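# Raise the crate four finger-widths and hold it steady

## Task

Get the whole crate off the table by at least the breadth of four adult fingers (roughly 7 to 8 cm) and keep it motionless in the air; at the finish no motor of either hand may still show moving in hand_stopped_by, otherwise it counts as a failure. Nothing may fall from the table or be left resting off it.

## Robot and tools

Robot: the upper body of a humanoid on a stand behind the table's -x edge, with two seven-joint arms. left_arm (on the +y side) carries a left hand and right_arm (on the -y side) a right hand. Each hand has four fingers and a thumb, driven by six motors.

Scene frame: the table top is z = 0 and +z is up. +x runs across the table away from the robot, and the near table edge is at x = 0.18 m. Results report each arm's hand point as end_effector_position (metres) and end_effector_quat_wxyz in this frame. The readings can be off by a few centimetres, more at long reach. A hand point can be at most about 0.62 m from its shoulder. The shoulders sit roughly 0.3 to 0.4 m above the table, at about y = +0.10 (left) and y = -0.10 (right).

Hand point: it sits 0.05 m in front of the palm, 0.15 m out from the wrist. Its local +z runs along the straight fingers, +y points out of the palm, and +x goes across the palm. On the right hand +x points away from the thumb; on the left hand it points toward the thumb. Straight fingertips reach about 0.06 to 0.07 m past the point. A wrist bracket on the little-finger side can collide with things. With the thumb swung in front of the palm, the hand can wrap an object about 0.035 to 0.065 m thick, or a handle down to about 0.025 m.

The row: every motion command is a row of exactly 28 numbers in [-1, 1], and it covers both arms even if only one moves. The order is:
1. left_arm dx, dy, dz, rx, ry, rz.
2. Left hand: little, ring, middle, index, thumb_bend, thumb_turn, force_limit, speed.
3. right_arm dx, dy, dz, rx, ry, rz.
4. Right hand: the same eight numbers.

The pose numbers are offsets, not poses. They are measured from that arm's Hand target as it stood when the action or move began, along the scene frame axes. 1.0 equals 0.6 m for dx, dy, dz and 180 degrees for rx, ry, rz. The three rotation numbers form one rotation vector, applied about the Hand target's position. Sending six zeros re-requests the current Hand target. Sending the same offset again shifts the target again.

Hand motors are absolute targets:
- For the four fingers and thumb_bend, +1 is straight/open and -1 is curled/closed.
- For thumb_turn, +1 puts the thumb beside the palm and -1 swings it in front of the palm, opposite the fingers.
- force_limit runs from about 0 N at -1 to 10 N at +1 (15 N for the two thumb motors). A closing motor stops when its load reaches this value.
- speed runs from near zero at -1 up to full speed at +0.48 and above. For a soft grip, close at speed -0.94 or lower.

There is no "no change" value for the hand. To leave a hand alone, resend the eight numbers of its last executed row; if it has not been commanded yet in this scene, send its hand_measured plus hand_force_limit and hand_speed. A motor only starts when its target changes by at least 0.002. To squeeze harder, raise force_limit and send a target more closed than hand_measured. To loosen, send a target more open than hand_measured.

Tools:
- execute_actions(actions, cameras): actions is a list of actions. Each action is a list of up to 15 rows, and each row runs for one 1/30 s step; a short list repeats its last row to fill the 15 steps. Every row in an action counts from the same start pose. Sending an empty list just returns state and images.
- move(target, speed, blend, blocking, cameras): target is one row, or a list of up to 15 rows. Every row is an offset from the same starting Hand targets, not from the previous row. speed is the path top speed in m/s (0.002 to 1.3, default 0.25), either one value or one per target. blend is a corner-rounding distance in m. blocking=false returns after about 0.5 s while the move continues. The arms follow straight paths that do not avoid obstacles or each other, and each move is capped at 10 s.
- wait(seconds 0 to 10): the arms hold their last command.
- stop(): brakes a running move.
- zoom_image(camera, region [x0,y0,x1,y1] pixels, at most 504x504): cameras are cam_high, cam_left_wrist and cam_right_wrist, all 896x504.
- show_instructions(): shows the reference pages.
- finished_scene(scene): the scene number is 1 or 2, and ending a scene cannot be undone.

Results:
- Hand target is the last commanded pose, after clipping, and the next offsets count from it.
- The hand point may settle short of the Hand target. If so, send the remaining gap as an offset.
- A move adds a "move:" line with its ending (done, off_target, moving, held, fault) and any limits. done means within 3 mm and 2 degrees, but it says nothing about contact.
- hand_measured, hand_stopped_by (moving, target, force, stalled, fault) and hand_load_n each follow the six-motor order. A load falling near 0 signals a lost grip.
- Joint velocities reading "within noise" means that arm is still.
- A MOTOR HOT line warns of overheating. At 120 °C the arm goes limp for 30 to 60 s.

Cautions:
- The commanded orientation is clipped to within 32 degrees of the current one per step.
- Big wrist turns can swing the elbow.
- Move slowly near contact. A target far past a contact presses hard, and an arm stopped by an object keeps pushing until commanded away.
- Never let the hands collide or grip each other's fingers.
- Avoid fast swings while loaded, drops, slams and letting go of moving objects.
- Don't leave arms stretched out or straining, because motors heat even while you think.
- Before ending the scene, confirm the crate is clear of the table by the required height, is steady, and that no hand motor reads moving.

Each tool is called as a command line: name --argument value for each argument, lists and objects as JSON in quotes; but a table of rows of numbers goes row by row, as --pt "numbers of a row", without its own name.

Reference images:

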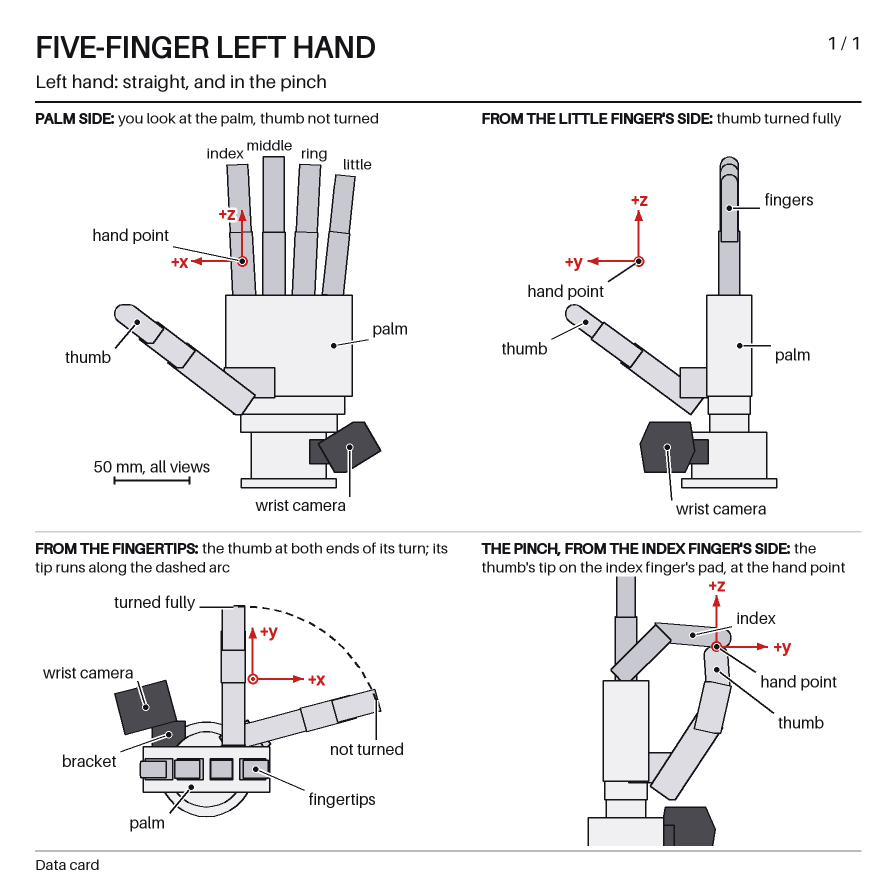

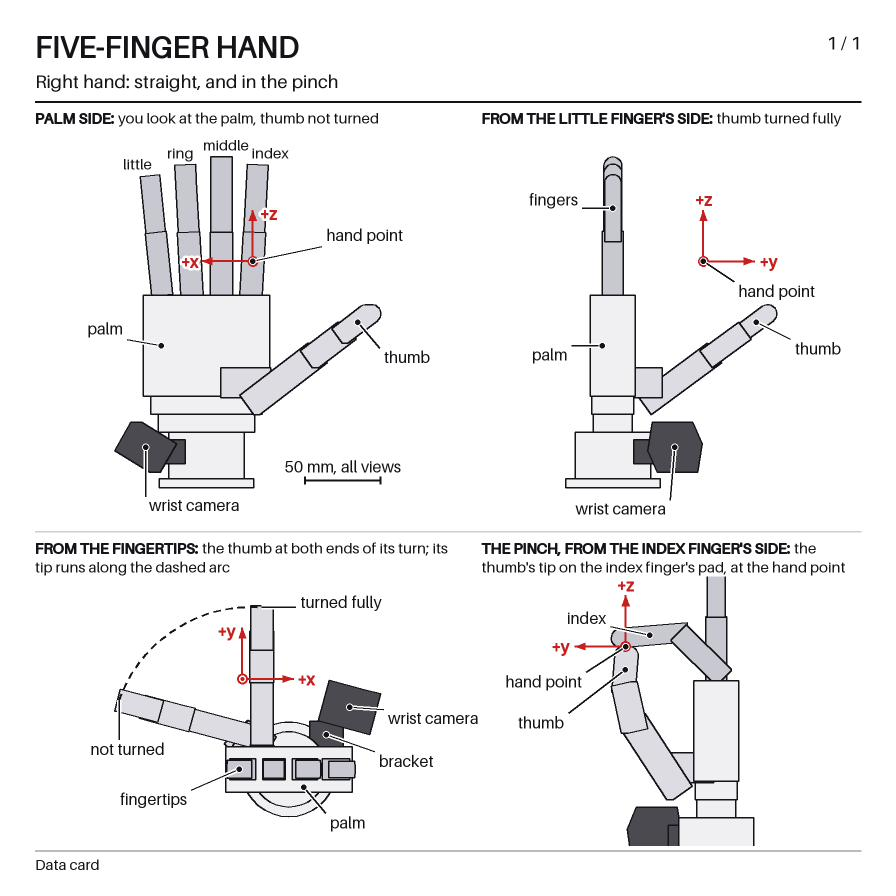

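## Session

execute_actions --actions '[]'

zoom_image --camera "cam_high" --region '[330, 130, 610, 420]'

Scene clock: 0.00 s.
left_arm: end_effector_position=(+0.2265, +0.0968, +0.4754) hand_measured=(+1.000, +1.000, +1.000, +1.000, +1.000, +1.000) hand_load_n=(+0.0, +0.0, +0.0, +0.0, +0.0, +0.0) hand_stopped_by=(target, target, target, target, target, target) hand_force_limit=0.00 hand_speed=-0.80 end_effector_quat_wxyz=(+0.190, +0.104, -0.100, +0.971) | right_arm: end_effector_position=(+0.2047, -0.1621, +0.4511) hand_measured=(+1.000, +1.000, +1.000, +1.000, +1.000, +1.000) hand_load_n=(+0.0, +0.0, +0.0, +0.0, +0.0, +0.0) hand_stopped_by=(target, target, target, target, target, target) hand_force_limit=0.00 hand_speed=-0.80 end_effector_quat_wxyz=(+0.974, -0.126, +0.188, -0.009)
Joint positions: left_arm=[-0.177 0.448 0.24 -0.527 -0.641 -0.869 -0.29] | right_arm=[-0.164 -0.499 -0.177 -0.425 0.579 -0.876 0.31]
Joint velocities: within noise
Joint torques (N m): no reading
Hand target: left_arm +0.2265, +0.0968, +0.4754; +0.190, +0.104, -0.100, +0.971 | right_arm +0.2047, -0.1621, +0.4511; +0.974, -0.126, +0.188, -0.009
camera_calibration:
cam_left_wrist: T_world_to_cam=[[0.143023, 0.956561, 0.254039, -0.239297], [-0.900721, 0.232179, -0.367145, 0.351884], [-0.410179, -0.176308, 0.894801, -0.199713], [0, 0, 0, 1]] pos_world=[0.269256, 0.111991, 0.368686]
cam_right_wrist: T_world_to_cam=[[0.184672, 0.899766, -0.39537, 0.283971], [-0.963795, 0.0870682, -0.252029, 0.317553], [-0.192343, 0.427598, 0.883269, -0.172837], [0, 0, 0, 1]] pos_world=[0.22037, -0.209252, 0.344968]

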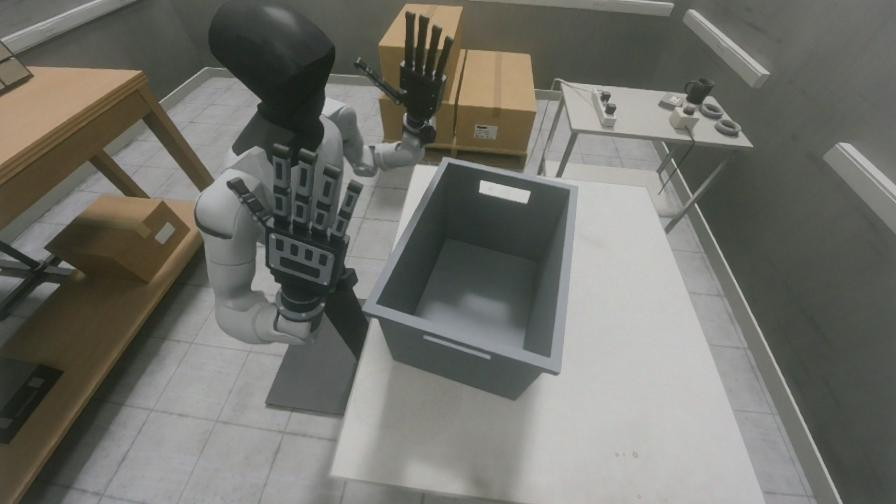

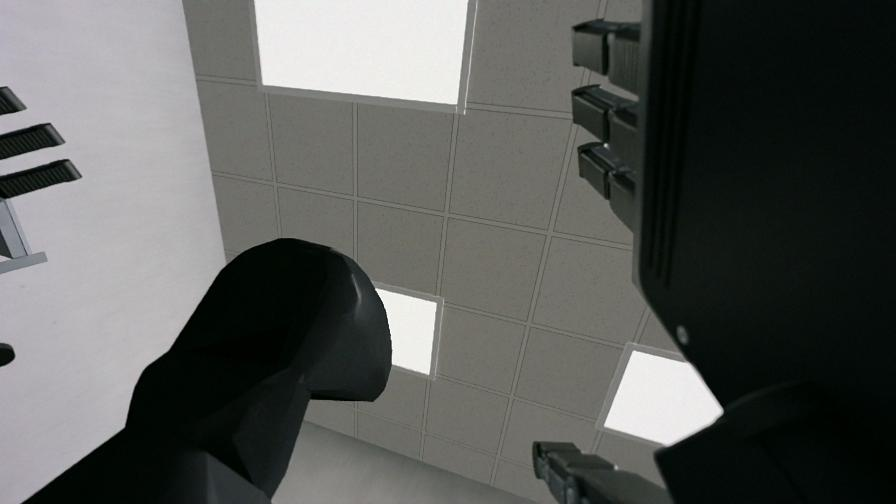

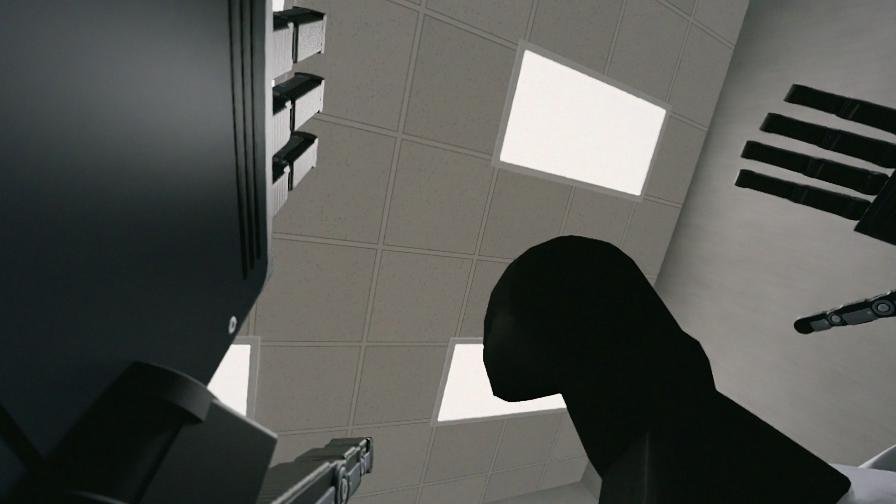

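Scaled by 1.738 from the camera's 896x504 image, which has a finer 1280x720 frame.

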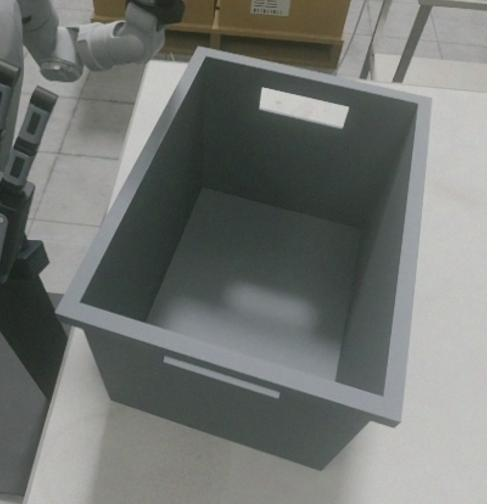

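move --target '[0.3225,0.2553,-0.0923,0.0938,0.4134,0.0777,1,1,1,1,1,1,0,-0.8,0.192,-0.43,-0.052,0.109,0.3684,-0.1217,1,1,1,1,1,1,0,-0.8]' --speed 0.3 --cameras '["cam_high"]'

Scene clock: 8.57 s.
left_arm: end_effector_position=(+0.4198, +0.2507, +0.4168) hand_measured=(+1.000, +1.000, +1.000, +1.000, +1.000, +1.000) hand_load_n=(+0.0, +0.0, +0.0, +0.0, +0.0, +0.0) hand_stopped_by=(target, target, target, target, target, target) hand_force_limit=0.00 hand_speed=-0.80 end_effector_quat_wxyz=(+0.084, +0.704, -0.083, +0.701) | right_arm: end_effector_position=(+0.3191, -0.4206, +0.4158) hand_measured=(+1.000, +1.000, +1.000, +1.000, +1.000, +1.000) hand_load_n=(+0.0, +0.0, +0.0, +0.0, -0.5, +0.0) hand_stopped_by=(target, target, target, target, target, target) hand_force_limit=0.00 hand_speed=-0.80 end_effector_quat_wxyz=(+0.700, +0.086, +0.704, -0.082)
Joint positions: left_arm=[0.772 1.314 1.138 -0.019 -1.56 0.129 -0.403] | right_arm=[0.428 -1.392 -0.915 0.136 1.466 0.211 0.333]
Joint velocities: within noise
Joint torques (N m): left_arm=[-0.7 3.64 3.62 0.22 -0.2 -0.54 -0.08] | right_arm=[-1.45 -5.96 -2.63 1.38 0.9 -1.37 0.14]
Hand target: left_arm +0.4200, +0.2500, +0.4200; +0.085, +0.702, -0.084, +0.702 | right_arm +0.3199, -0.4201, +0.4199; +0.703, +0.083, +0.702, -0.083
Off the commanded pose: left_arm 0.003 m, 0 deg | right_arm 0.004 m, 0 deg.
move: off_target (right_arm)
Images, in order (width x height): cam_high 896x504.

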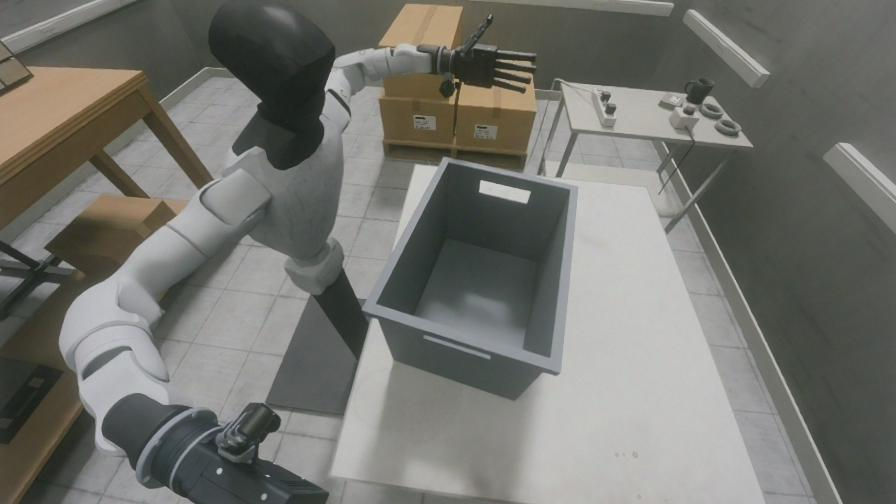

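move --target '[0,-0.417,-0.06,0.1165,0.486,0,1,1,1,1,1,1,0,-0.8,0.1,0.467,-0.06,0.1165,0.486,0,1,1,1,1,1,1,0,-0.8]' --speed 0.4

Scene clock: 15.10 s.
left_arm: end_effector_position=(+0.4031, +0.0207, +0.3855) hand_measured=(+1.000, +1.000, +1.000, +1.000, +1.000, +1.000) hand_load_n=(+0.0, +0.0, +0.0, +0.0, +0.0, +0.0) hand_stopped_by=(target, target, target, target, target, target) hand_force_limit=0.00 hand_speed=-0.80 end_effector_quat_wxyz=(+0.159, +0.772, -0.193, +0.585) | right_arm: end_effector_position=(+0.3807, -0.1377, +0.3927) hand_measured=(+1.000, +1.000, +1.000, +1.000, +1.000, +1.000) hand_load_n=(+0.0, +0.0, +0.0, +0.0, +0.0, +0.0) hand_stopped_by=(target, target, target, target, target, target) hand_force_limit=0.00 hand_speed=-0.80 end_effector_quat_wxyz=(+0.134, +0.009, +0.990, +0.048)
Joint positions: left_arm=[2.429 1.59 2.578 -0.706 -1.995 -0.136 0.243] | right_arm=[-2.74 -0.548 2.632 0.914 1.322 1.645 1.643]
Joint velocities: within noise
Joint torques (N m): left_arm=[-1.99 -4 2.99 0.41 0.1 -0.76 0.1] | right_arm=[-3.35 -0.47 -0.25 1.98 -0.15 0.05 0.22]
Hand target: left_arm +0.4200, -0.0002, +0.3840; +0.098, +0.914, -0.169, +0.355 | right_arm +0.3799, -0.1399, +0.3839; +0.001, +0.118, +0.993, +0.000
Off the commanded pose: left_arm 0.027 m, 76 deg; orientation clipped | right_arm 0.009 m, 20 deg.
joint sent to its limit (left arm) — joint 2 (shoulder roll), upper limit; joint 3 (shoulder yaw), upper limit; joint 5 (wrist roll), lower limit. The joint targets are off in position and orientation.
joint sent to its limit (right arm) — joint 3 (shoulder yaw), upper limit; joint 6 (wrist pitch), upper limit; joint 7 (wrist yaw), upper limit. The joint targets are off in orientation, not in position.
move: off_target (left_arm, right_arm); limits=paced
camera_calibration:
cam_left_wrist: T_world_to_cam=[[0.566108, 0.793338, 0.223911, -0.324531], [-0.365111, -0.00221858, 0.930961, -0.215762], [0.739064, -0.608777, 0.288401, -0.280732], [0, 0, 0, 1]] pos_world=[0.312421, 0.0860807, 0.354495]
cam_right_wrist: T_world_to_cam=[[-0.261916, 0.960591, 0.0930859, 0.193127], [0.632502, 0.0980034, 0.768334, -0.536481], [0.728932, 0.260116, -0.633244, 0.123893], [0, 0, 0, 1]] pos_world=[0.299598, -0.165166, 0.472673]

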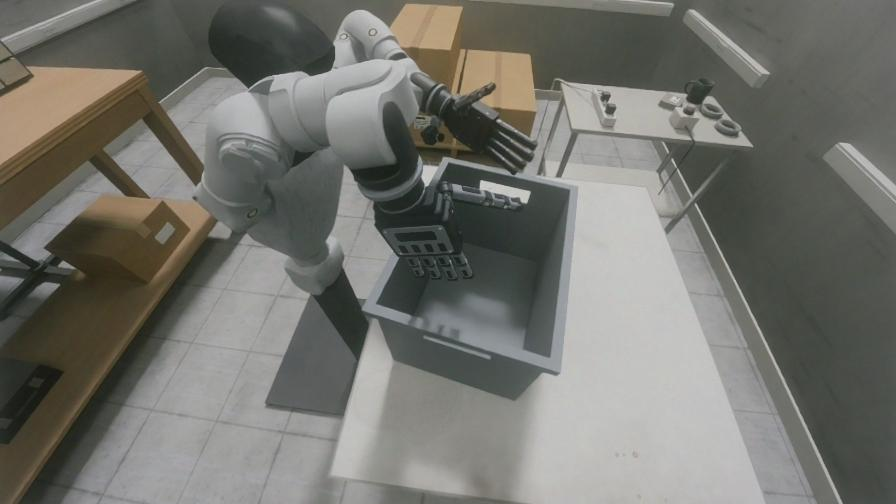

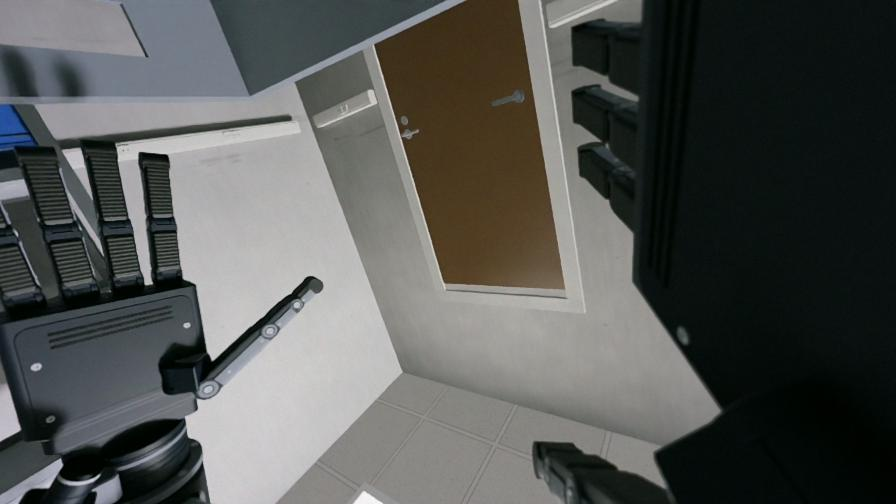

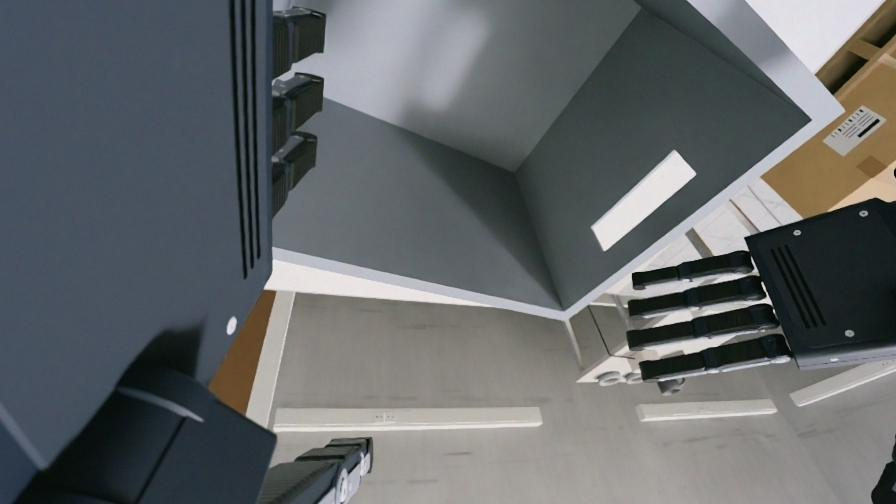

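move --target '[0,0.417,0.06,-0.0636,-0.2534,0.0527,1,1,1,1,1,1,0,-0.8,0.033,0.04,-0.3,0,0,0,1,1,1,1,1,1,0,-0.8]' --speed 0.3 --cameras '["cam_high","cam_right_wrist"]'

Scene clock: 19.10 s.
left_arm: end_effector_position=(+0.4189, +0.2495, +0.4239) hand_measured=(+1.000, +1.000, +1.000, +1.000, +1.000, +1.000) hand_load_n=(+0.0, +0.0, +0.0, +0.0, +0.0, +0.0) hand_stopped_by=(target, target, target, target, target, target) hand_force_limit=0.00 hand_speed=-0.80 end_effector_quat_wxyz=(+0.081, +0.699, -0.087, +0.706) | right_arm: end_effector_position=(+0.3990, -0.1150, +0.2018) hand_measured=(+1.000, +1.000, +1.000, +1.000, +1.000, +1.000) hand_load_n=(+0.0, +0.0, +0.0, +0.0, -0.5, +0.0) hand_stopped_by=(target, target, target, target, target, target) hand_force_limit=0.00 hand_speed=-0.80 end_effector_quat_wxyz=(-0.011, +0.022, +0.998, +0.050)
Joint positions: left_arm=[1.703 1.449 1.43 -0.035 -1.997 -0.43 -0.502] | right_arm=[-2.098 -0.248 2.632 1.374 1.947 1.645 1.077]
Joint velocities: within noise
Joint torques (N m): left_arm=[-1.21 -2.68 1.59 1.4 -0.14 -0.56 -0.07] | right_arm=[-6.18 -2.83 -0.05 2.58 0.45 0.21 0.09]
Hand target: left_arm +0.4200, +0.2500, +0.4200; +0.084, +0.702, -0.085, +0.702 | right_arm +0.3997, -0.1159, +0.2039; +0.001, +0.118, +0.993, +0.000
Off the commanded pose: left_arm 0.004 m, 1 deg | right_arm 0.002 m, 13 deg.
joint sent to its limit (left arm) — joint 5 (wrist roll), lower limit. The joint targets still meet the commanded pose.
joint sent to its limit (right arm) — joint 3 (shoulder yaw), upper limit; joint 5 (wrist roll), upper limit; joint 6 (wrist pitch), upper limit. The joint targets are off in orientation, not in position.
move: off_target (left_arm, right_arm)
camera_calibration:
cam_right_wrist: T_world_to_cam=[[-0.212972, 0.961836, 0.171799, 0.158614], [0.827933, 0.0842884, 0.554456, -0.440011], [0.518815, 0.260322, -0.814287, 0.104152], [0, 0, 0, 1]] pos_world=[0.344045, -0.142586, 0.301527]
Images, in order (width x height): cam_high 896x504, cam_right_wrist 896x504.

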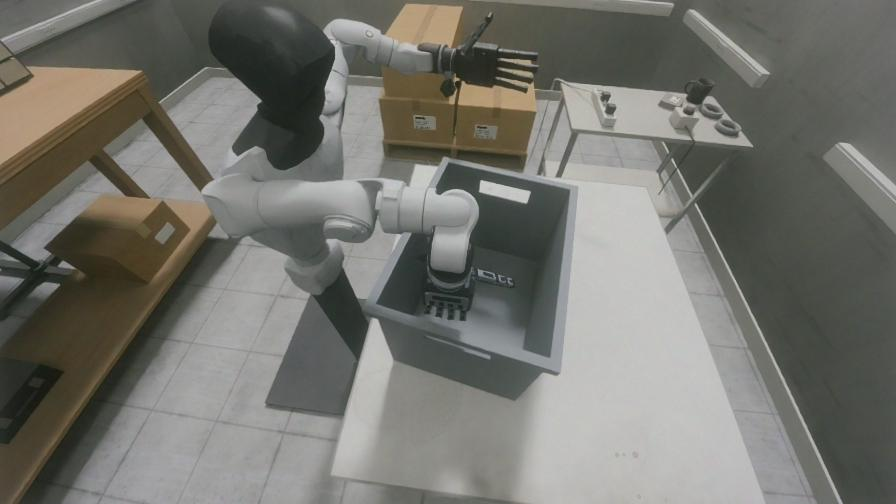

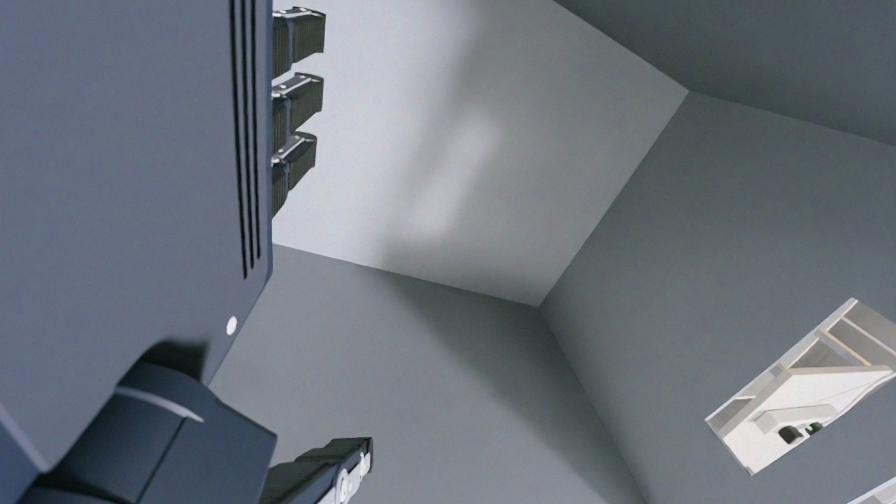

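move --pt "-0.3225 -0.2553 0.0923 -0.0938 -0.4134 -0.0777 1 1 1 1 1 1 0 -0.8 0 0 0 0 0 0 1 1 1 1 1 1 0 -0.8" --pt "0 0 0 0 0 0 1 1 1 1 1 1 0 -0.8 0 0 0 0 0 0 1 1 1 1 1 1 0 -0.8" --speed 0.35 --cameras '[]'

Scene clock: 26.07 s.
left_arm: end_effector_position=(+0.4194, +0.2517, +0.4185) hand_measured=(+1.000, +1.000, +1.000, +1.000, +1.000, +1.000) hand_load_n=(+0.0, +0.0, +0.0, +0.0, +0.0, +0.0) hand_stopped_by=(target, target, target, target, target, target) hand_force_limit=0.00 hand_speed=-0.80 end_effector_quat_wxyz=(+0.084, +0.703, -0.080, +0.701) | right_arm: end_effector_position=(+0.3990, -0.1151, +0.2018) hand_measured=(+1.000, +1.000, +1.000, +1.000, +1.000, +1.000) hand_load_n=(+0.0, +0.0, +0.0, +0.0, +0.0, +0.0) hand_stopped_by=(target, target, target, target, target, target) hand_force_limit=0.00 hand_speed=-0.80 end_effector_quat_wxyz=(-0.011, +0.022, +0.998, +0.050)
Joint positions: left_arm=[1.416 1.429 1.299 -0.023 -1.878 -0.284 -0.456] | right_arm=[-2.098 -0.248 2.632 1.374 1.947 1.645 1.077]
Joint velocities: within noise
Joint torques (N m): left_arm=[-0.68 -0.96 3.6 1.4 -0.28 -0.59 -0.04] | right_arm=[-6.19 -2.83 -0.05 2.58 0.46 0.21 0.09]
Hand target: left_arm +0.4200, +0.2500, +0.4200; +0.084, +0.702, -0.085, +0.702 | right_arm +0.3997, -0.1159, +0.2039; +0.001, +0.118, +0.993, +0.000
Off the commanded pose: left_arm 0.002 m, 1 deg | right_arm 0.002 m, 13 deg.
joint sent to its limit (right arm) — joint 3 (shoulder yaw), upper limit; joint 5 (wrist roll), upper limit; joint 6 (wrist pitch), upper limit. The joint targets are off in orientation, not in position.
move: off_target (right_arm)
No camera images: "cameras" was empty.

move --target '[0.167,-0.08,-0.167,0.1165,0.486,0,1,1,1,1,1,1,0,-0.8,0,0,0,0,0,0,1,1,1,1,1,1,0,-0.8]' --speed 0.4 --cameras '["cam_high"]'

Scene clock: 29.10 s.
left_arm: end_effector_position=(+0.4964, +0.2105, +0.3292) hand_measured=(+1.000, +1.000, +1.000, +1.000, +1.000, +1.000) hand_load_n=(+0.0, +0.0, +0.0, +0.0, +0.0, +0.0) hand_stopped_by=(target, target, target, target, target, target) hand_force_limit=0.00 hand_speed=-0.80 end_effector_quat_wxyz=(-0.074, +0.850, -0.049, +0.520) | right_arm: end_effector_position=(+0.3990, -0.1151, +0.2018) hand_measured=(+1.000, +1.000, +1.000, +1.000, +1.000, +1.000) hand_load_n=(+0.0, +0.0, +0.0, +0.0, +0.0, +0.0) hand_stopped_by=(target, target, target, target, target, target) hand_force_limit=0.00 hand_speed=-0.80 end_effector_quat_wxyz=(-0.011, +0.022, +0.998, +0.050)
Joint positions: left_arm=[2.668 1.584 2.578 -0.133 -1.996 0.109 0.209] | right_arm=[-2.098 -0.248 2.632 1.374 1.947 1.645 1.076]
Joint velocities: within noise
Joint torques (N m): left_arm=[-2.31 -5.43 3.11 1.05 0.19 -0.75 0.45] | right_arm=[-6.17 -2.83 -0.06 2.57 0.45 0.21 0.09]
Hand target: left_arm +0.5202, +0.2020, +0.3198; -0.037, +0.958, -0.087, +0.269 | right_arm +0.3997, -0.1159, +0.2039; +0.001, +0.118, +0.993, +0.000
Off the commanded pose: left_arm 0.027 m, 64 deg; orientation clipped | right_arm 0.002 m, 13 deg.
joint sent to its limit (left arm) — joint 2 (shoulder roll), upper limit; joint 3 (shoulder yaw), upper limit; joint 5 (wrist roll), lower limit. The joint targets are off in position and orientation.
joint sent to its limit (right arm) — joint 3 (shoulder yaw), upper limit; joint 5 (wrist roll), upper limit; joint 6 (wrist pitch), upper limit. The joint targets are off in orientation, not in position.
move: off_target (left_arm, right_arm); limits=paced
Images, in order (width x height): cam_high 896x504.

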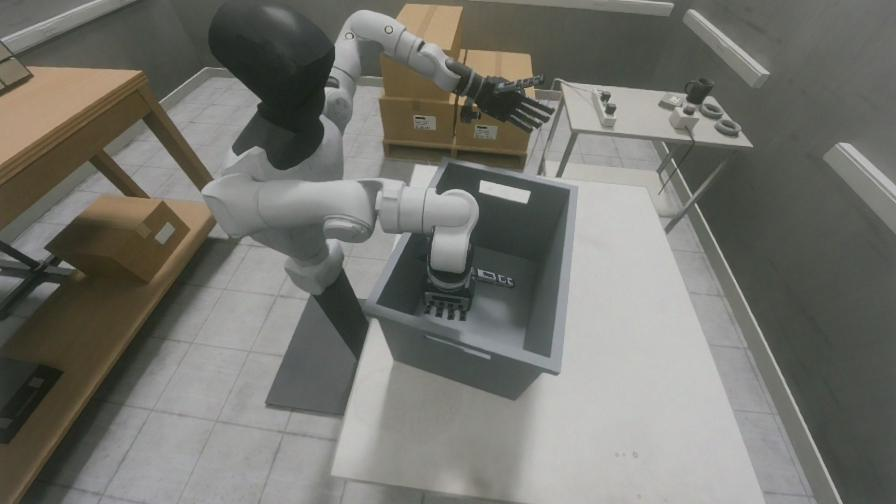

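move --target '[-0.4895,-0.17,0.259,-0.1995,-0.7226,-0.1424,1,1,1,1,1,1,0,-0.8,0,0,0,0,0,0,1,1,1,1,1,1,0,-0.8]' --speed 0.4 --cameras '["cam_high"]'

Scene clock: 34.20 s.
left_arm: end_effector_position=(+0.2262, +0.0999, +0.4773) hand_measured=(+1.000, +1.000, +1.000, +1.000, +1.000, +1.000) hand_load_n=(+0.0, +0.0, +0.0, +0.0, +0.0, +0.0) hand_stopped_by=(target, target, target, target, target, target) hand_force_limit=0.00 hand_speed=-0.80 end_effector_quat_wxyz=(+0.189, +0.104, -0.100, +0.971) | right_arm: end_effector_position=(+0.3990, -0.1151, +0.2018) hand_measured=(+1.000, +1.000, +1.000, +1.000, +1.000, +1.000) hand_load_n=(+0.0, +0.0, +0.0, +0.0, +0.0, +0.0) hand_stopped_by=(target, target, target, target, target, target) hand_force_limit=0.00 hand_speed=-0.80 end_effector_quat_wxyz=(-0.011, +0.022, +0.998, +0.050)
Joint positions: left_arm=[-0.154 1.39 -0.169 -0.336 0.189 -1.327 1.363] | right_arm=[-2.098 -0.248 2.632 1.374 1.947 1.645 1.076]
Joint velocities: within noise
Joint torques (N m): left_arm=[-2.15 3.85 1.25 -0.48 -0.11 -0.12 0.11] | right_arm=[-6.18 -2.84 -0.05 2.58 0.45 0.21 0.09]
Hand target: left_arm +0.2265, +0.1000, +0.4752; +0.190, +0.105, -0.100, +0.971 | right_arm +0.3997, -0.1159, +0.2039; +0.001, +0.118, +0.993, +0.000
Off the commanded pose: left_arm 0.002 m, 0 deg | right_arm 0.002 m, 13 deg.
joint sent to its limit (right arm) — joint 3 (shoulder yaw), upper limit; joint 5 (wrist roll), upper limit; joint 6 (wrist pitch), upper limit. The joint targets are off in orientation, not in position.
move: off_target (right_arm)
Images, in order (width x height): cam_high 896x504.

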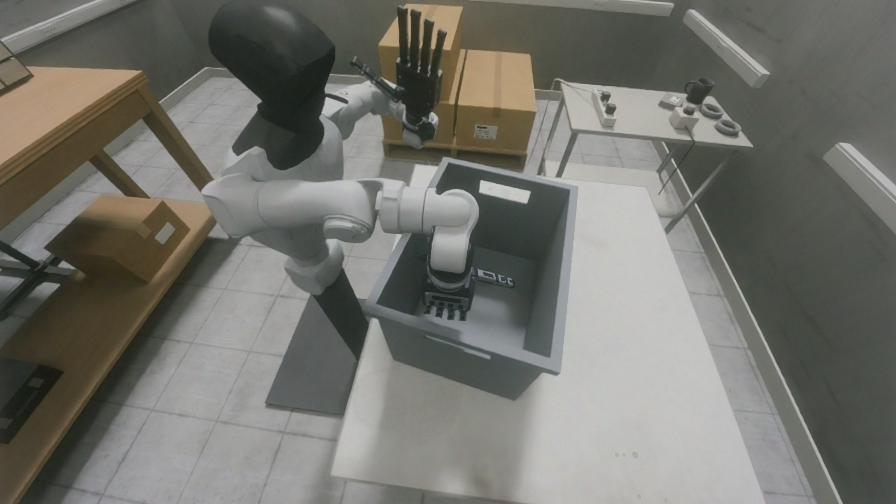

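move --target '[0.539,0.083,-0.042,0.0938,0.4134,0.0777,1,1,1,1,1,1,0,-0.8,0,0,0,0,0,0,1,1,1,1,1,1,0,-0.8]' --speed 0.4 --cameras '["cam_high"]'

Scene clock: 37.63 s.
left_arm: end_effector_position=(+0.5485, +0.1525, +0.4532) hand_measured=(+1.000, +1.000, +1.000, +1.000, +1.000, +1.000) hand_load_n=(+0.0, +0.0, +0.0, +0.0, +0.5, -0.5) hand_stopped_by=(target, target, target, target, target, target) hand_force_limit=0.00 hand_speed=-0.80 end_effector_quat_wxyz=(+0.080, +0.700, -0.082, +0.705) | right_arm: end_effector_position=(+0.3990, -0.1151, +0.2018) hand_measured=(+1.000, +1.000, +1.000, +1.000, +1.000, +1.000) hand_load_n=(+0.0, +0.0, +0.0, +0.0, -0.5, +0.0) hand_stopped_by=(target, target, target, target, target, target) hand_force_limit=0.00 hand_speed=-0.80 end_effector_quat_wxyz=(-0.011, +0.022, +0.998, +0.050)
Joint positions: left_arm=[-1.077 1.535 -0.425 0.296 -1.503 0.308 -0.034] | right_arm=[-2.098 -0.248 2.632 1.374 1.947 1.645 1.076]
Joint velocities: within noise
Joint torques (N m): left_arm=[-4.31 4.55 2.3 -0.23 0 -0.59 -0.16] | right_arm=[-6.18 -2.83 -0.05 2.58 0.45 0.21 0.1]
Hand target: left_arm +0.5499, +0.1498, +0.4500; +0.084, +0.703, -0.084, +0.702 | right_arm +0.3997, -0.1159, +0.2039; +0.001, +0.118, +0.993, +0.000
Off the commanded pose: left_arm 0.004 m, 1 deg | right_arm 0.002 m, 13 deg.
joint sent to its limit (right arm) — joint 3 (shoulder yaw), upper limit; joint 5 (wrist roll), upper limit; joint 6 (wrist pitch), upper limit. The joint targets are off in orientation, not in position.
move: off_target (left_arm, right_arm)
Images, in order (width x height): cam_high 896x504.

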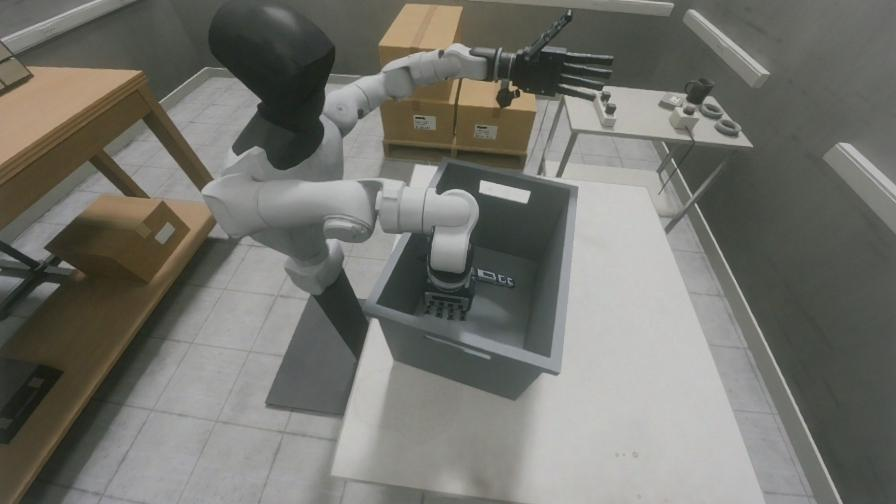

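move --target '[-0.183,-0.22,-0.13,0.1165,0.486,0,1,1,1,1,1,1,0,-0.8,0,0,0,0,0,0,1,1,1,1,1,1,0,-0.8]' --speed 0.35 --cameras '["cam_high"]'

Scene clock: 42.50 s.
left_arm: end_effector_position=(+0.4384, +0.0163, +0.3743) hand_measured=(+1.000, +1.000, +1.000, +1.000, +1.000, +1.000) hand_load_n=(+0.0, +0.0, +0.0, +0.0, +0.0, +0.0) hand_stopped_by=(target, target, target, target, target, target) hand_force_limit=0.00 hand_speed=-0.80 end_effector_quat_wxyz=(+0.038, +0.979, -0.148, +0.138) | right_arm: end_effector_position=(+0.3990, -0.1151, +0.2018) hand_measured=(+1.000, +1.000, +1.000, +1.000, +1.000, +1.000) hand_load_n=(+0.0, +0.0, +0.0, +0.0, +0.0, +0.0) hand_stopped_by=(target, target, target, target, target, target) hand_force_limit=0.00 hand_speed=-0.80 end_effector_quat_wxyz=(-0.011, +0.022, +0.998, +0.050)
Joint positions: left_arm=[-2.611 0.572 -2.645 1.052 -1.243 1.607 -1.62] | right_arm=[-2.098 -0.248 2.632 1.374 1.947 1.645 1.076]
Joint velocities: within noise
Joint torques (N m): left_arm=[-4.68 0.18 -0.71 2.33 0.59 0.05 -0.16] | right_arm=[-6.18 -2.84 -0.05 2.58 0.45 0.21 0.1]
Hand target: left_arm +0.4401, +0.0178, +0.3720; +0.001, +0.993, -0.117, +0.000 | right_arm +0.3997, -0.1159, +0.2039; +0.001, +0.118, +0.993, +0.000
Off the commanded pose: left_arm 0.003 m, 17 deg | right_arm 0.002 m, 13 deg.
joint sent to its limit (left arm) — joint 3 (shoulder yaw), lower limit; joint 6 (wrist pitch), upper limit; joint 7 (wrist yaw), lower limit. The joint targets are off in orientation, not in position.
joint sent to its limit (right arm) — joint 3 (shoulder yaw), upper limit; joint 5 (wrist roll), upper limit; joint 6 (wrist pitch), upper limit. The joint targets are off in orientation, not in position.
move: off_target (left_arm, right_arm)
Images, in order (width x height): cam_high 896x504.

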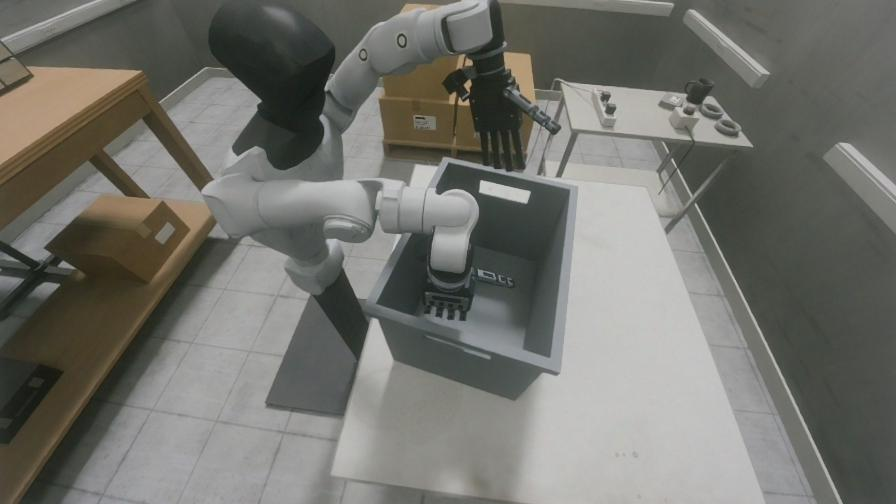

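move --pt "0 -0.09 -0.03 0 0 0 1 1 1 1 1 1 0 -0.8 0 0 0 0 0 0 1 1 1 1 1 1 0 -0.8" --pt "0.04 -0.09 -0.287 0 0 0 1 1 1 1 1 1 0 -0.8 0 0 0 0 0 0 1 1 1 1 1 1 0 -0.8" --pt "0.04 0.115 -0.287 0 0 0 1 1 1 1 1 1 0 -0.8 0 0 0 0 0 0 1 1 1 1 1 1 0 -0.8" --speed '[0.2,0.2,0.1]'

Scene clock: 47.60 s.
left_arm: end_effector_position=(+0.4607, +0.0665, +0.2065) hand_measured=(+1.000, +1.000, +1.000, +1.000, +1.000, +1.000) hand_load_n=(+0.0, +0.0, +0.0, +0.0, +0.0, +0.0) hand_stopped_by=(target, target, target, target, target, target) hand_force_limit=0.00 hand_speed=-0.80 end_effector_quat_wxyz=(+0.034, +0.992, -0.122, +0.023) | right_arm: end_effector_position=(+0.3990, -0.1124, +0.2025) hand_measured=(+1.000, +1.000, +1.000, +1.000, +1.000, +1.000) hand_load_n=(+0.0, +0.0, +0.0, +0.0, +0.0, +0.0) hand_stopped_by=(target, target, target, target, target, target) hand_force_limit=0.00 hand_speed=-0.80 end_effector_quat_wxyz=(-0.011, +0.021, +0.998, +0.056)
Joint positions: left_arm=[-1.956 0.54 -2.597 1.447 -1.429 1.412 -1.472] | right_arm=[-2.098 -0.247 2.631 1.374 1.95 1.645 1.085]
Joint velocities: within noise
Joint torques (N m): left_arm=[-5.21 3.26 -2.62 3.47 1.27 -0.22 1.12] | right_arm=[-6.18 -2.96 0 2.57 0.34 0.21 -0.15]
Hand target: left_arm +0.4641, +0.0868, +0.1998; +0.001, +0.993, -0.117, +0.000 | right_arm +0.3997, -0.1159, +0.2039; +0.001, +0.118, +0.993, +0.000
Off the commanded pose: left_arm 0.022 m, 5 deg | right_arm 0.004 m, 13 deg.
joint sent to its limit (right arm) — joint 3 (shoulder yaw), upper limit; joint 5 (wrist roll), upper limit; joint 6 (wrist pitch), upper limit. The joint targets are off in orientation, not in position.
move: off_target (left_arm, right_arm)
camera_calibration:
cam_left_wrist: T_world_to_cam=[[0.492459, 0.865923, -0.0875317, -0.259971], [0.715251, -0.345353, 0.607575, -0.436099], [0.495884, -0.361813, -0.789425, 0.0743797], [0, 0, 0, 1]] pos_world=[0.403061, 0.101418, 0.300924]
cam_right_wrist: T_world_to_cam=[[-0.214019, 0.959534, 0.183004, 0.153875], [0.827845, 0.0787187, 0.555407, -0.44133], [0.518526, 0.270367, -0.811192, 0.104601], [0, 0, 0, 1]] pos_world=[0.344047, -0.141188, 0.30181]

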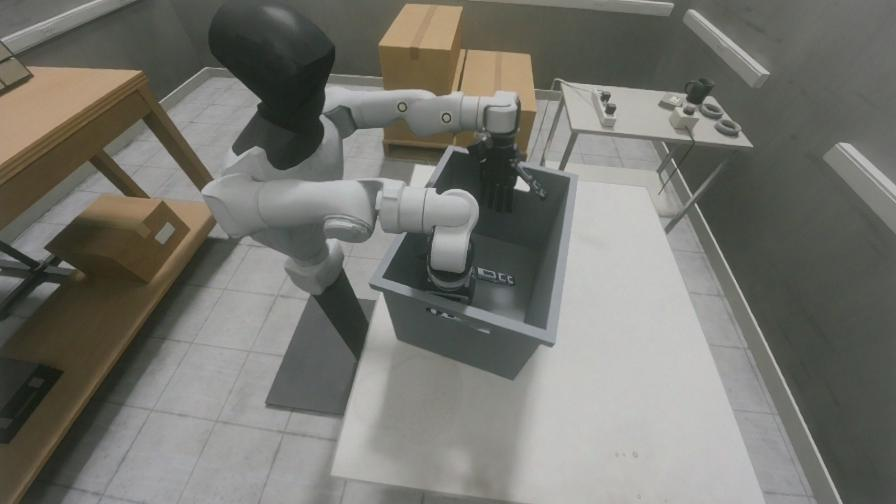

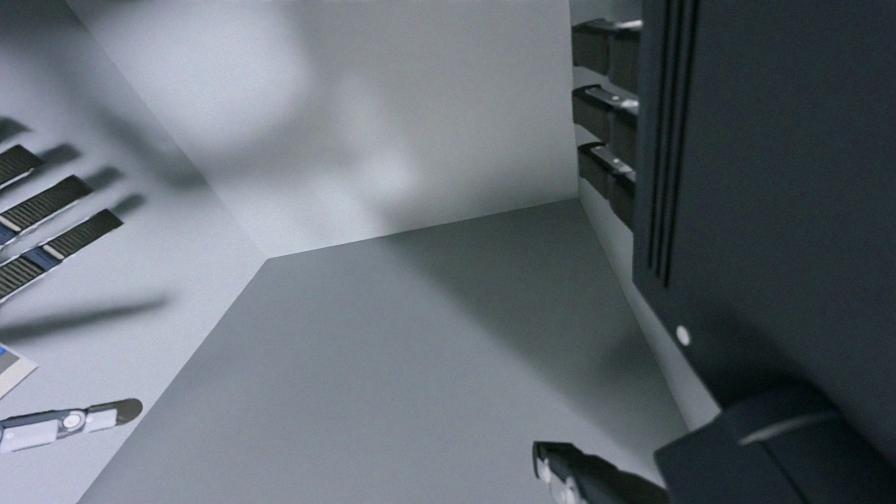

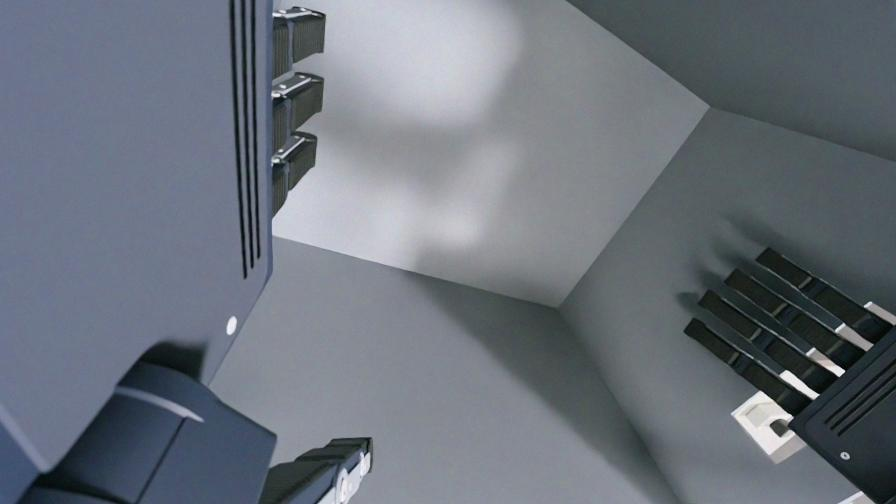

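move --pt "0 0 0 0 0 0 1 1 1 1 1 1 0 -0.8 0 0.09 0 0 0 0 1 1 1 1 1 1 0 -0.8" --pt "0 0.06 0 0 0 0 1 1 1 1 1 1 0 -0.8 0 0.09 0 0 0 0 1 1 1 1 1 1 0 -0.8" --speed 0.1

Scene clock: 50.60 s.
left_arm: end_effector_position=(+0.4654, +0.1094, +0.2055) hand_measured=(+1.000, +1.000, +1.000, +1.000, +1.000, +1.000) hand_load_n=(+0.0, +0.0, +0.0, +0.0, +0.0, +0.0) hand_stopped_by=(target, target, target, target, target, target) hand_force_limit=0.00 hand_speed=-0.80 end_effector_quat_wxyz=(+0.015, +0.992, -0.121, +0.033) | right_arm: end_effector_position=(+0.3992, -0.0596, +0.2057) hand_measured=(+1.000, +1.000, +1.000, +1.000, +1.000, +1.000) hand_load_n=(+0.0, +0.0, +0.0, +0.0, +0.0, +0.0) hand_stopped_by=(target, target, target, target, target, target) hand_force_limit=0.00 hand_speed=-0.80 end_effector_quat_wxyz=(+0.001, -0.037, +0.996, +0.082)
Joint positions: left_arm=[-1.921 0.64 -2.64 1.467 -1.423 1.297 -1.483] | right_arm=[-2.098 -0.108 2.631 1.45 1.95 1.645 1.159]
Joint velocities: within noise
Joint torques (N m): left_arm=[-5.31 3.41 -1.72 2.08 0.78 -0.08 0.51] | right_arm=[-5.32 -2.73 -0.03 3.22 0.37 0.17 0.03]
Hand target: left_arm +0.4641, +0.1228, +0.1998; +0.001, +0.993, -0.117, +0.000 | right_arm +0.3997, -0.0619, +0.2039; +0.001, +0.118, +0.993, +0.000
Off the commanded pose: left_arm 0.015 m, 4 deg | right_arm 0.003 m, 20 deg.
joint sent to its limit (left arm) — joint 3 (shoulder yaw), lower limit. The joint targets are off in orientation, not in position.
joint sent to its limit (right arm) — joint 3 (shoulder yaw), upper limit; joint 5 (wrist roll), upper limit; joint 6 (wrist pitch), upper limit. The joint targets are off in orientation, not in position.
move: off_target (left_arm, right_arm)
camera_calibration:
cam_left_wrist: T_world_to_cam=[[0.491591, 0.869671, -0.044842, -0.308251], [0.702127, -0.365372, 0.611164, -0.416527], [0.515127, -0.331928, -0.790233, 0.0746586], [0, 0, 0, 1]] pos_world=[0.40553, 0.140671, 0.299742]
cam_right_wrist: T_world_to_cam=[[-0.327857, 0.917801, 0.223943, 0.13723], [0.796388, 0.140984, 0.588124, -0.437932], [0.508208, 0.371166, -0.777149, 0.0959431], [0, 0, 0, 1]] pos_world=[0.344997, -0.0998189, 0.301389]

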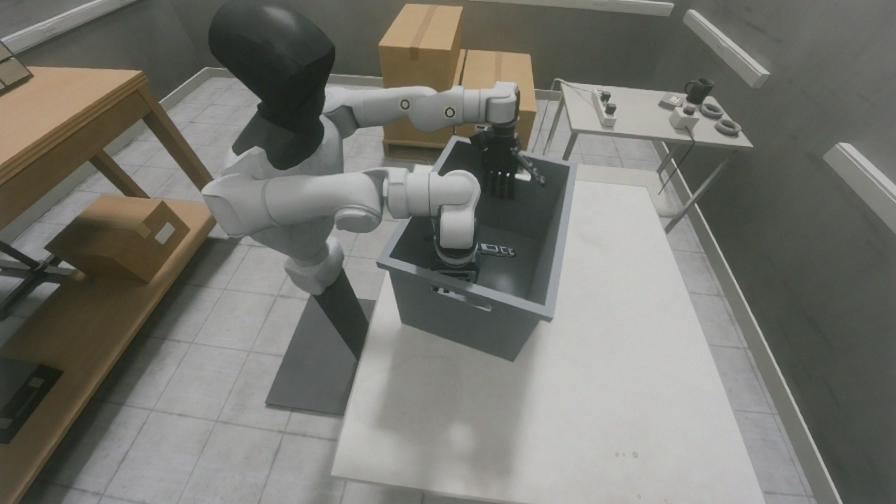

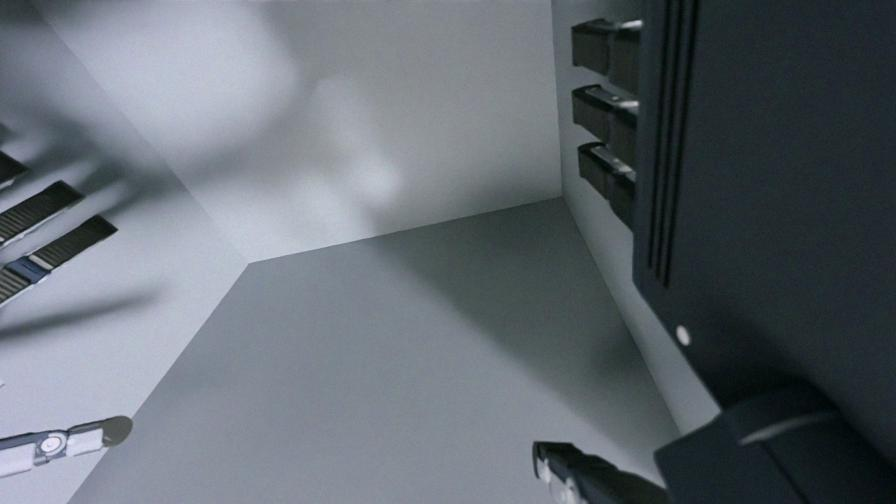

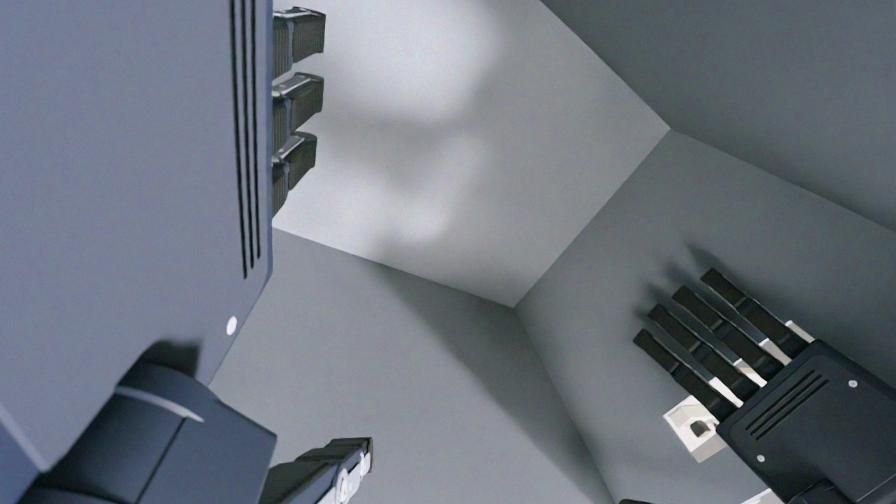

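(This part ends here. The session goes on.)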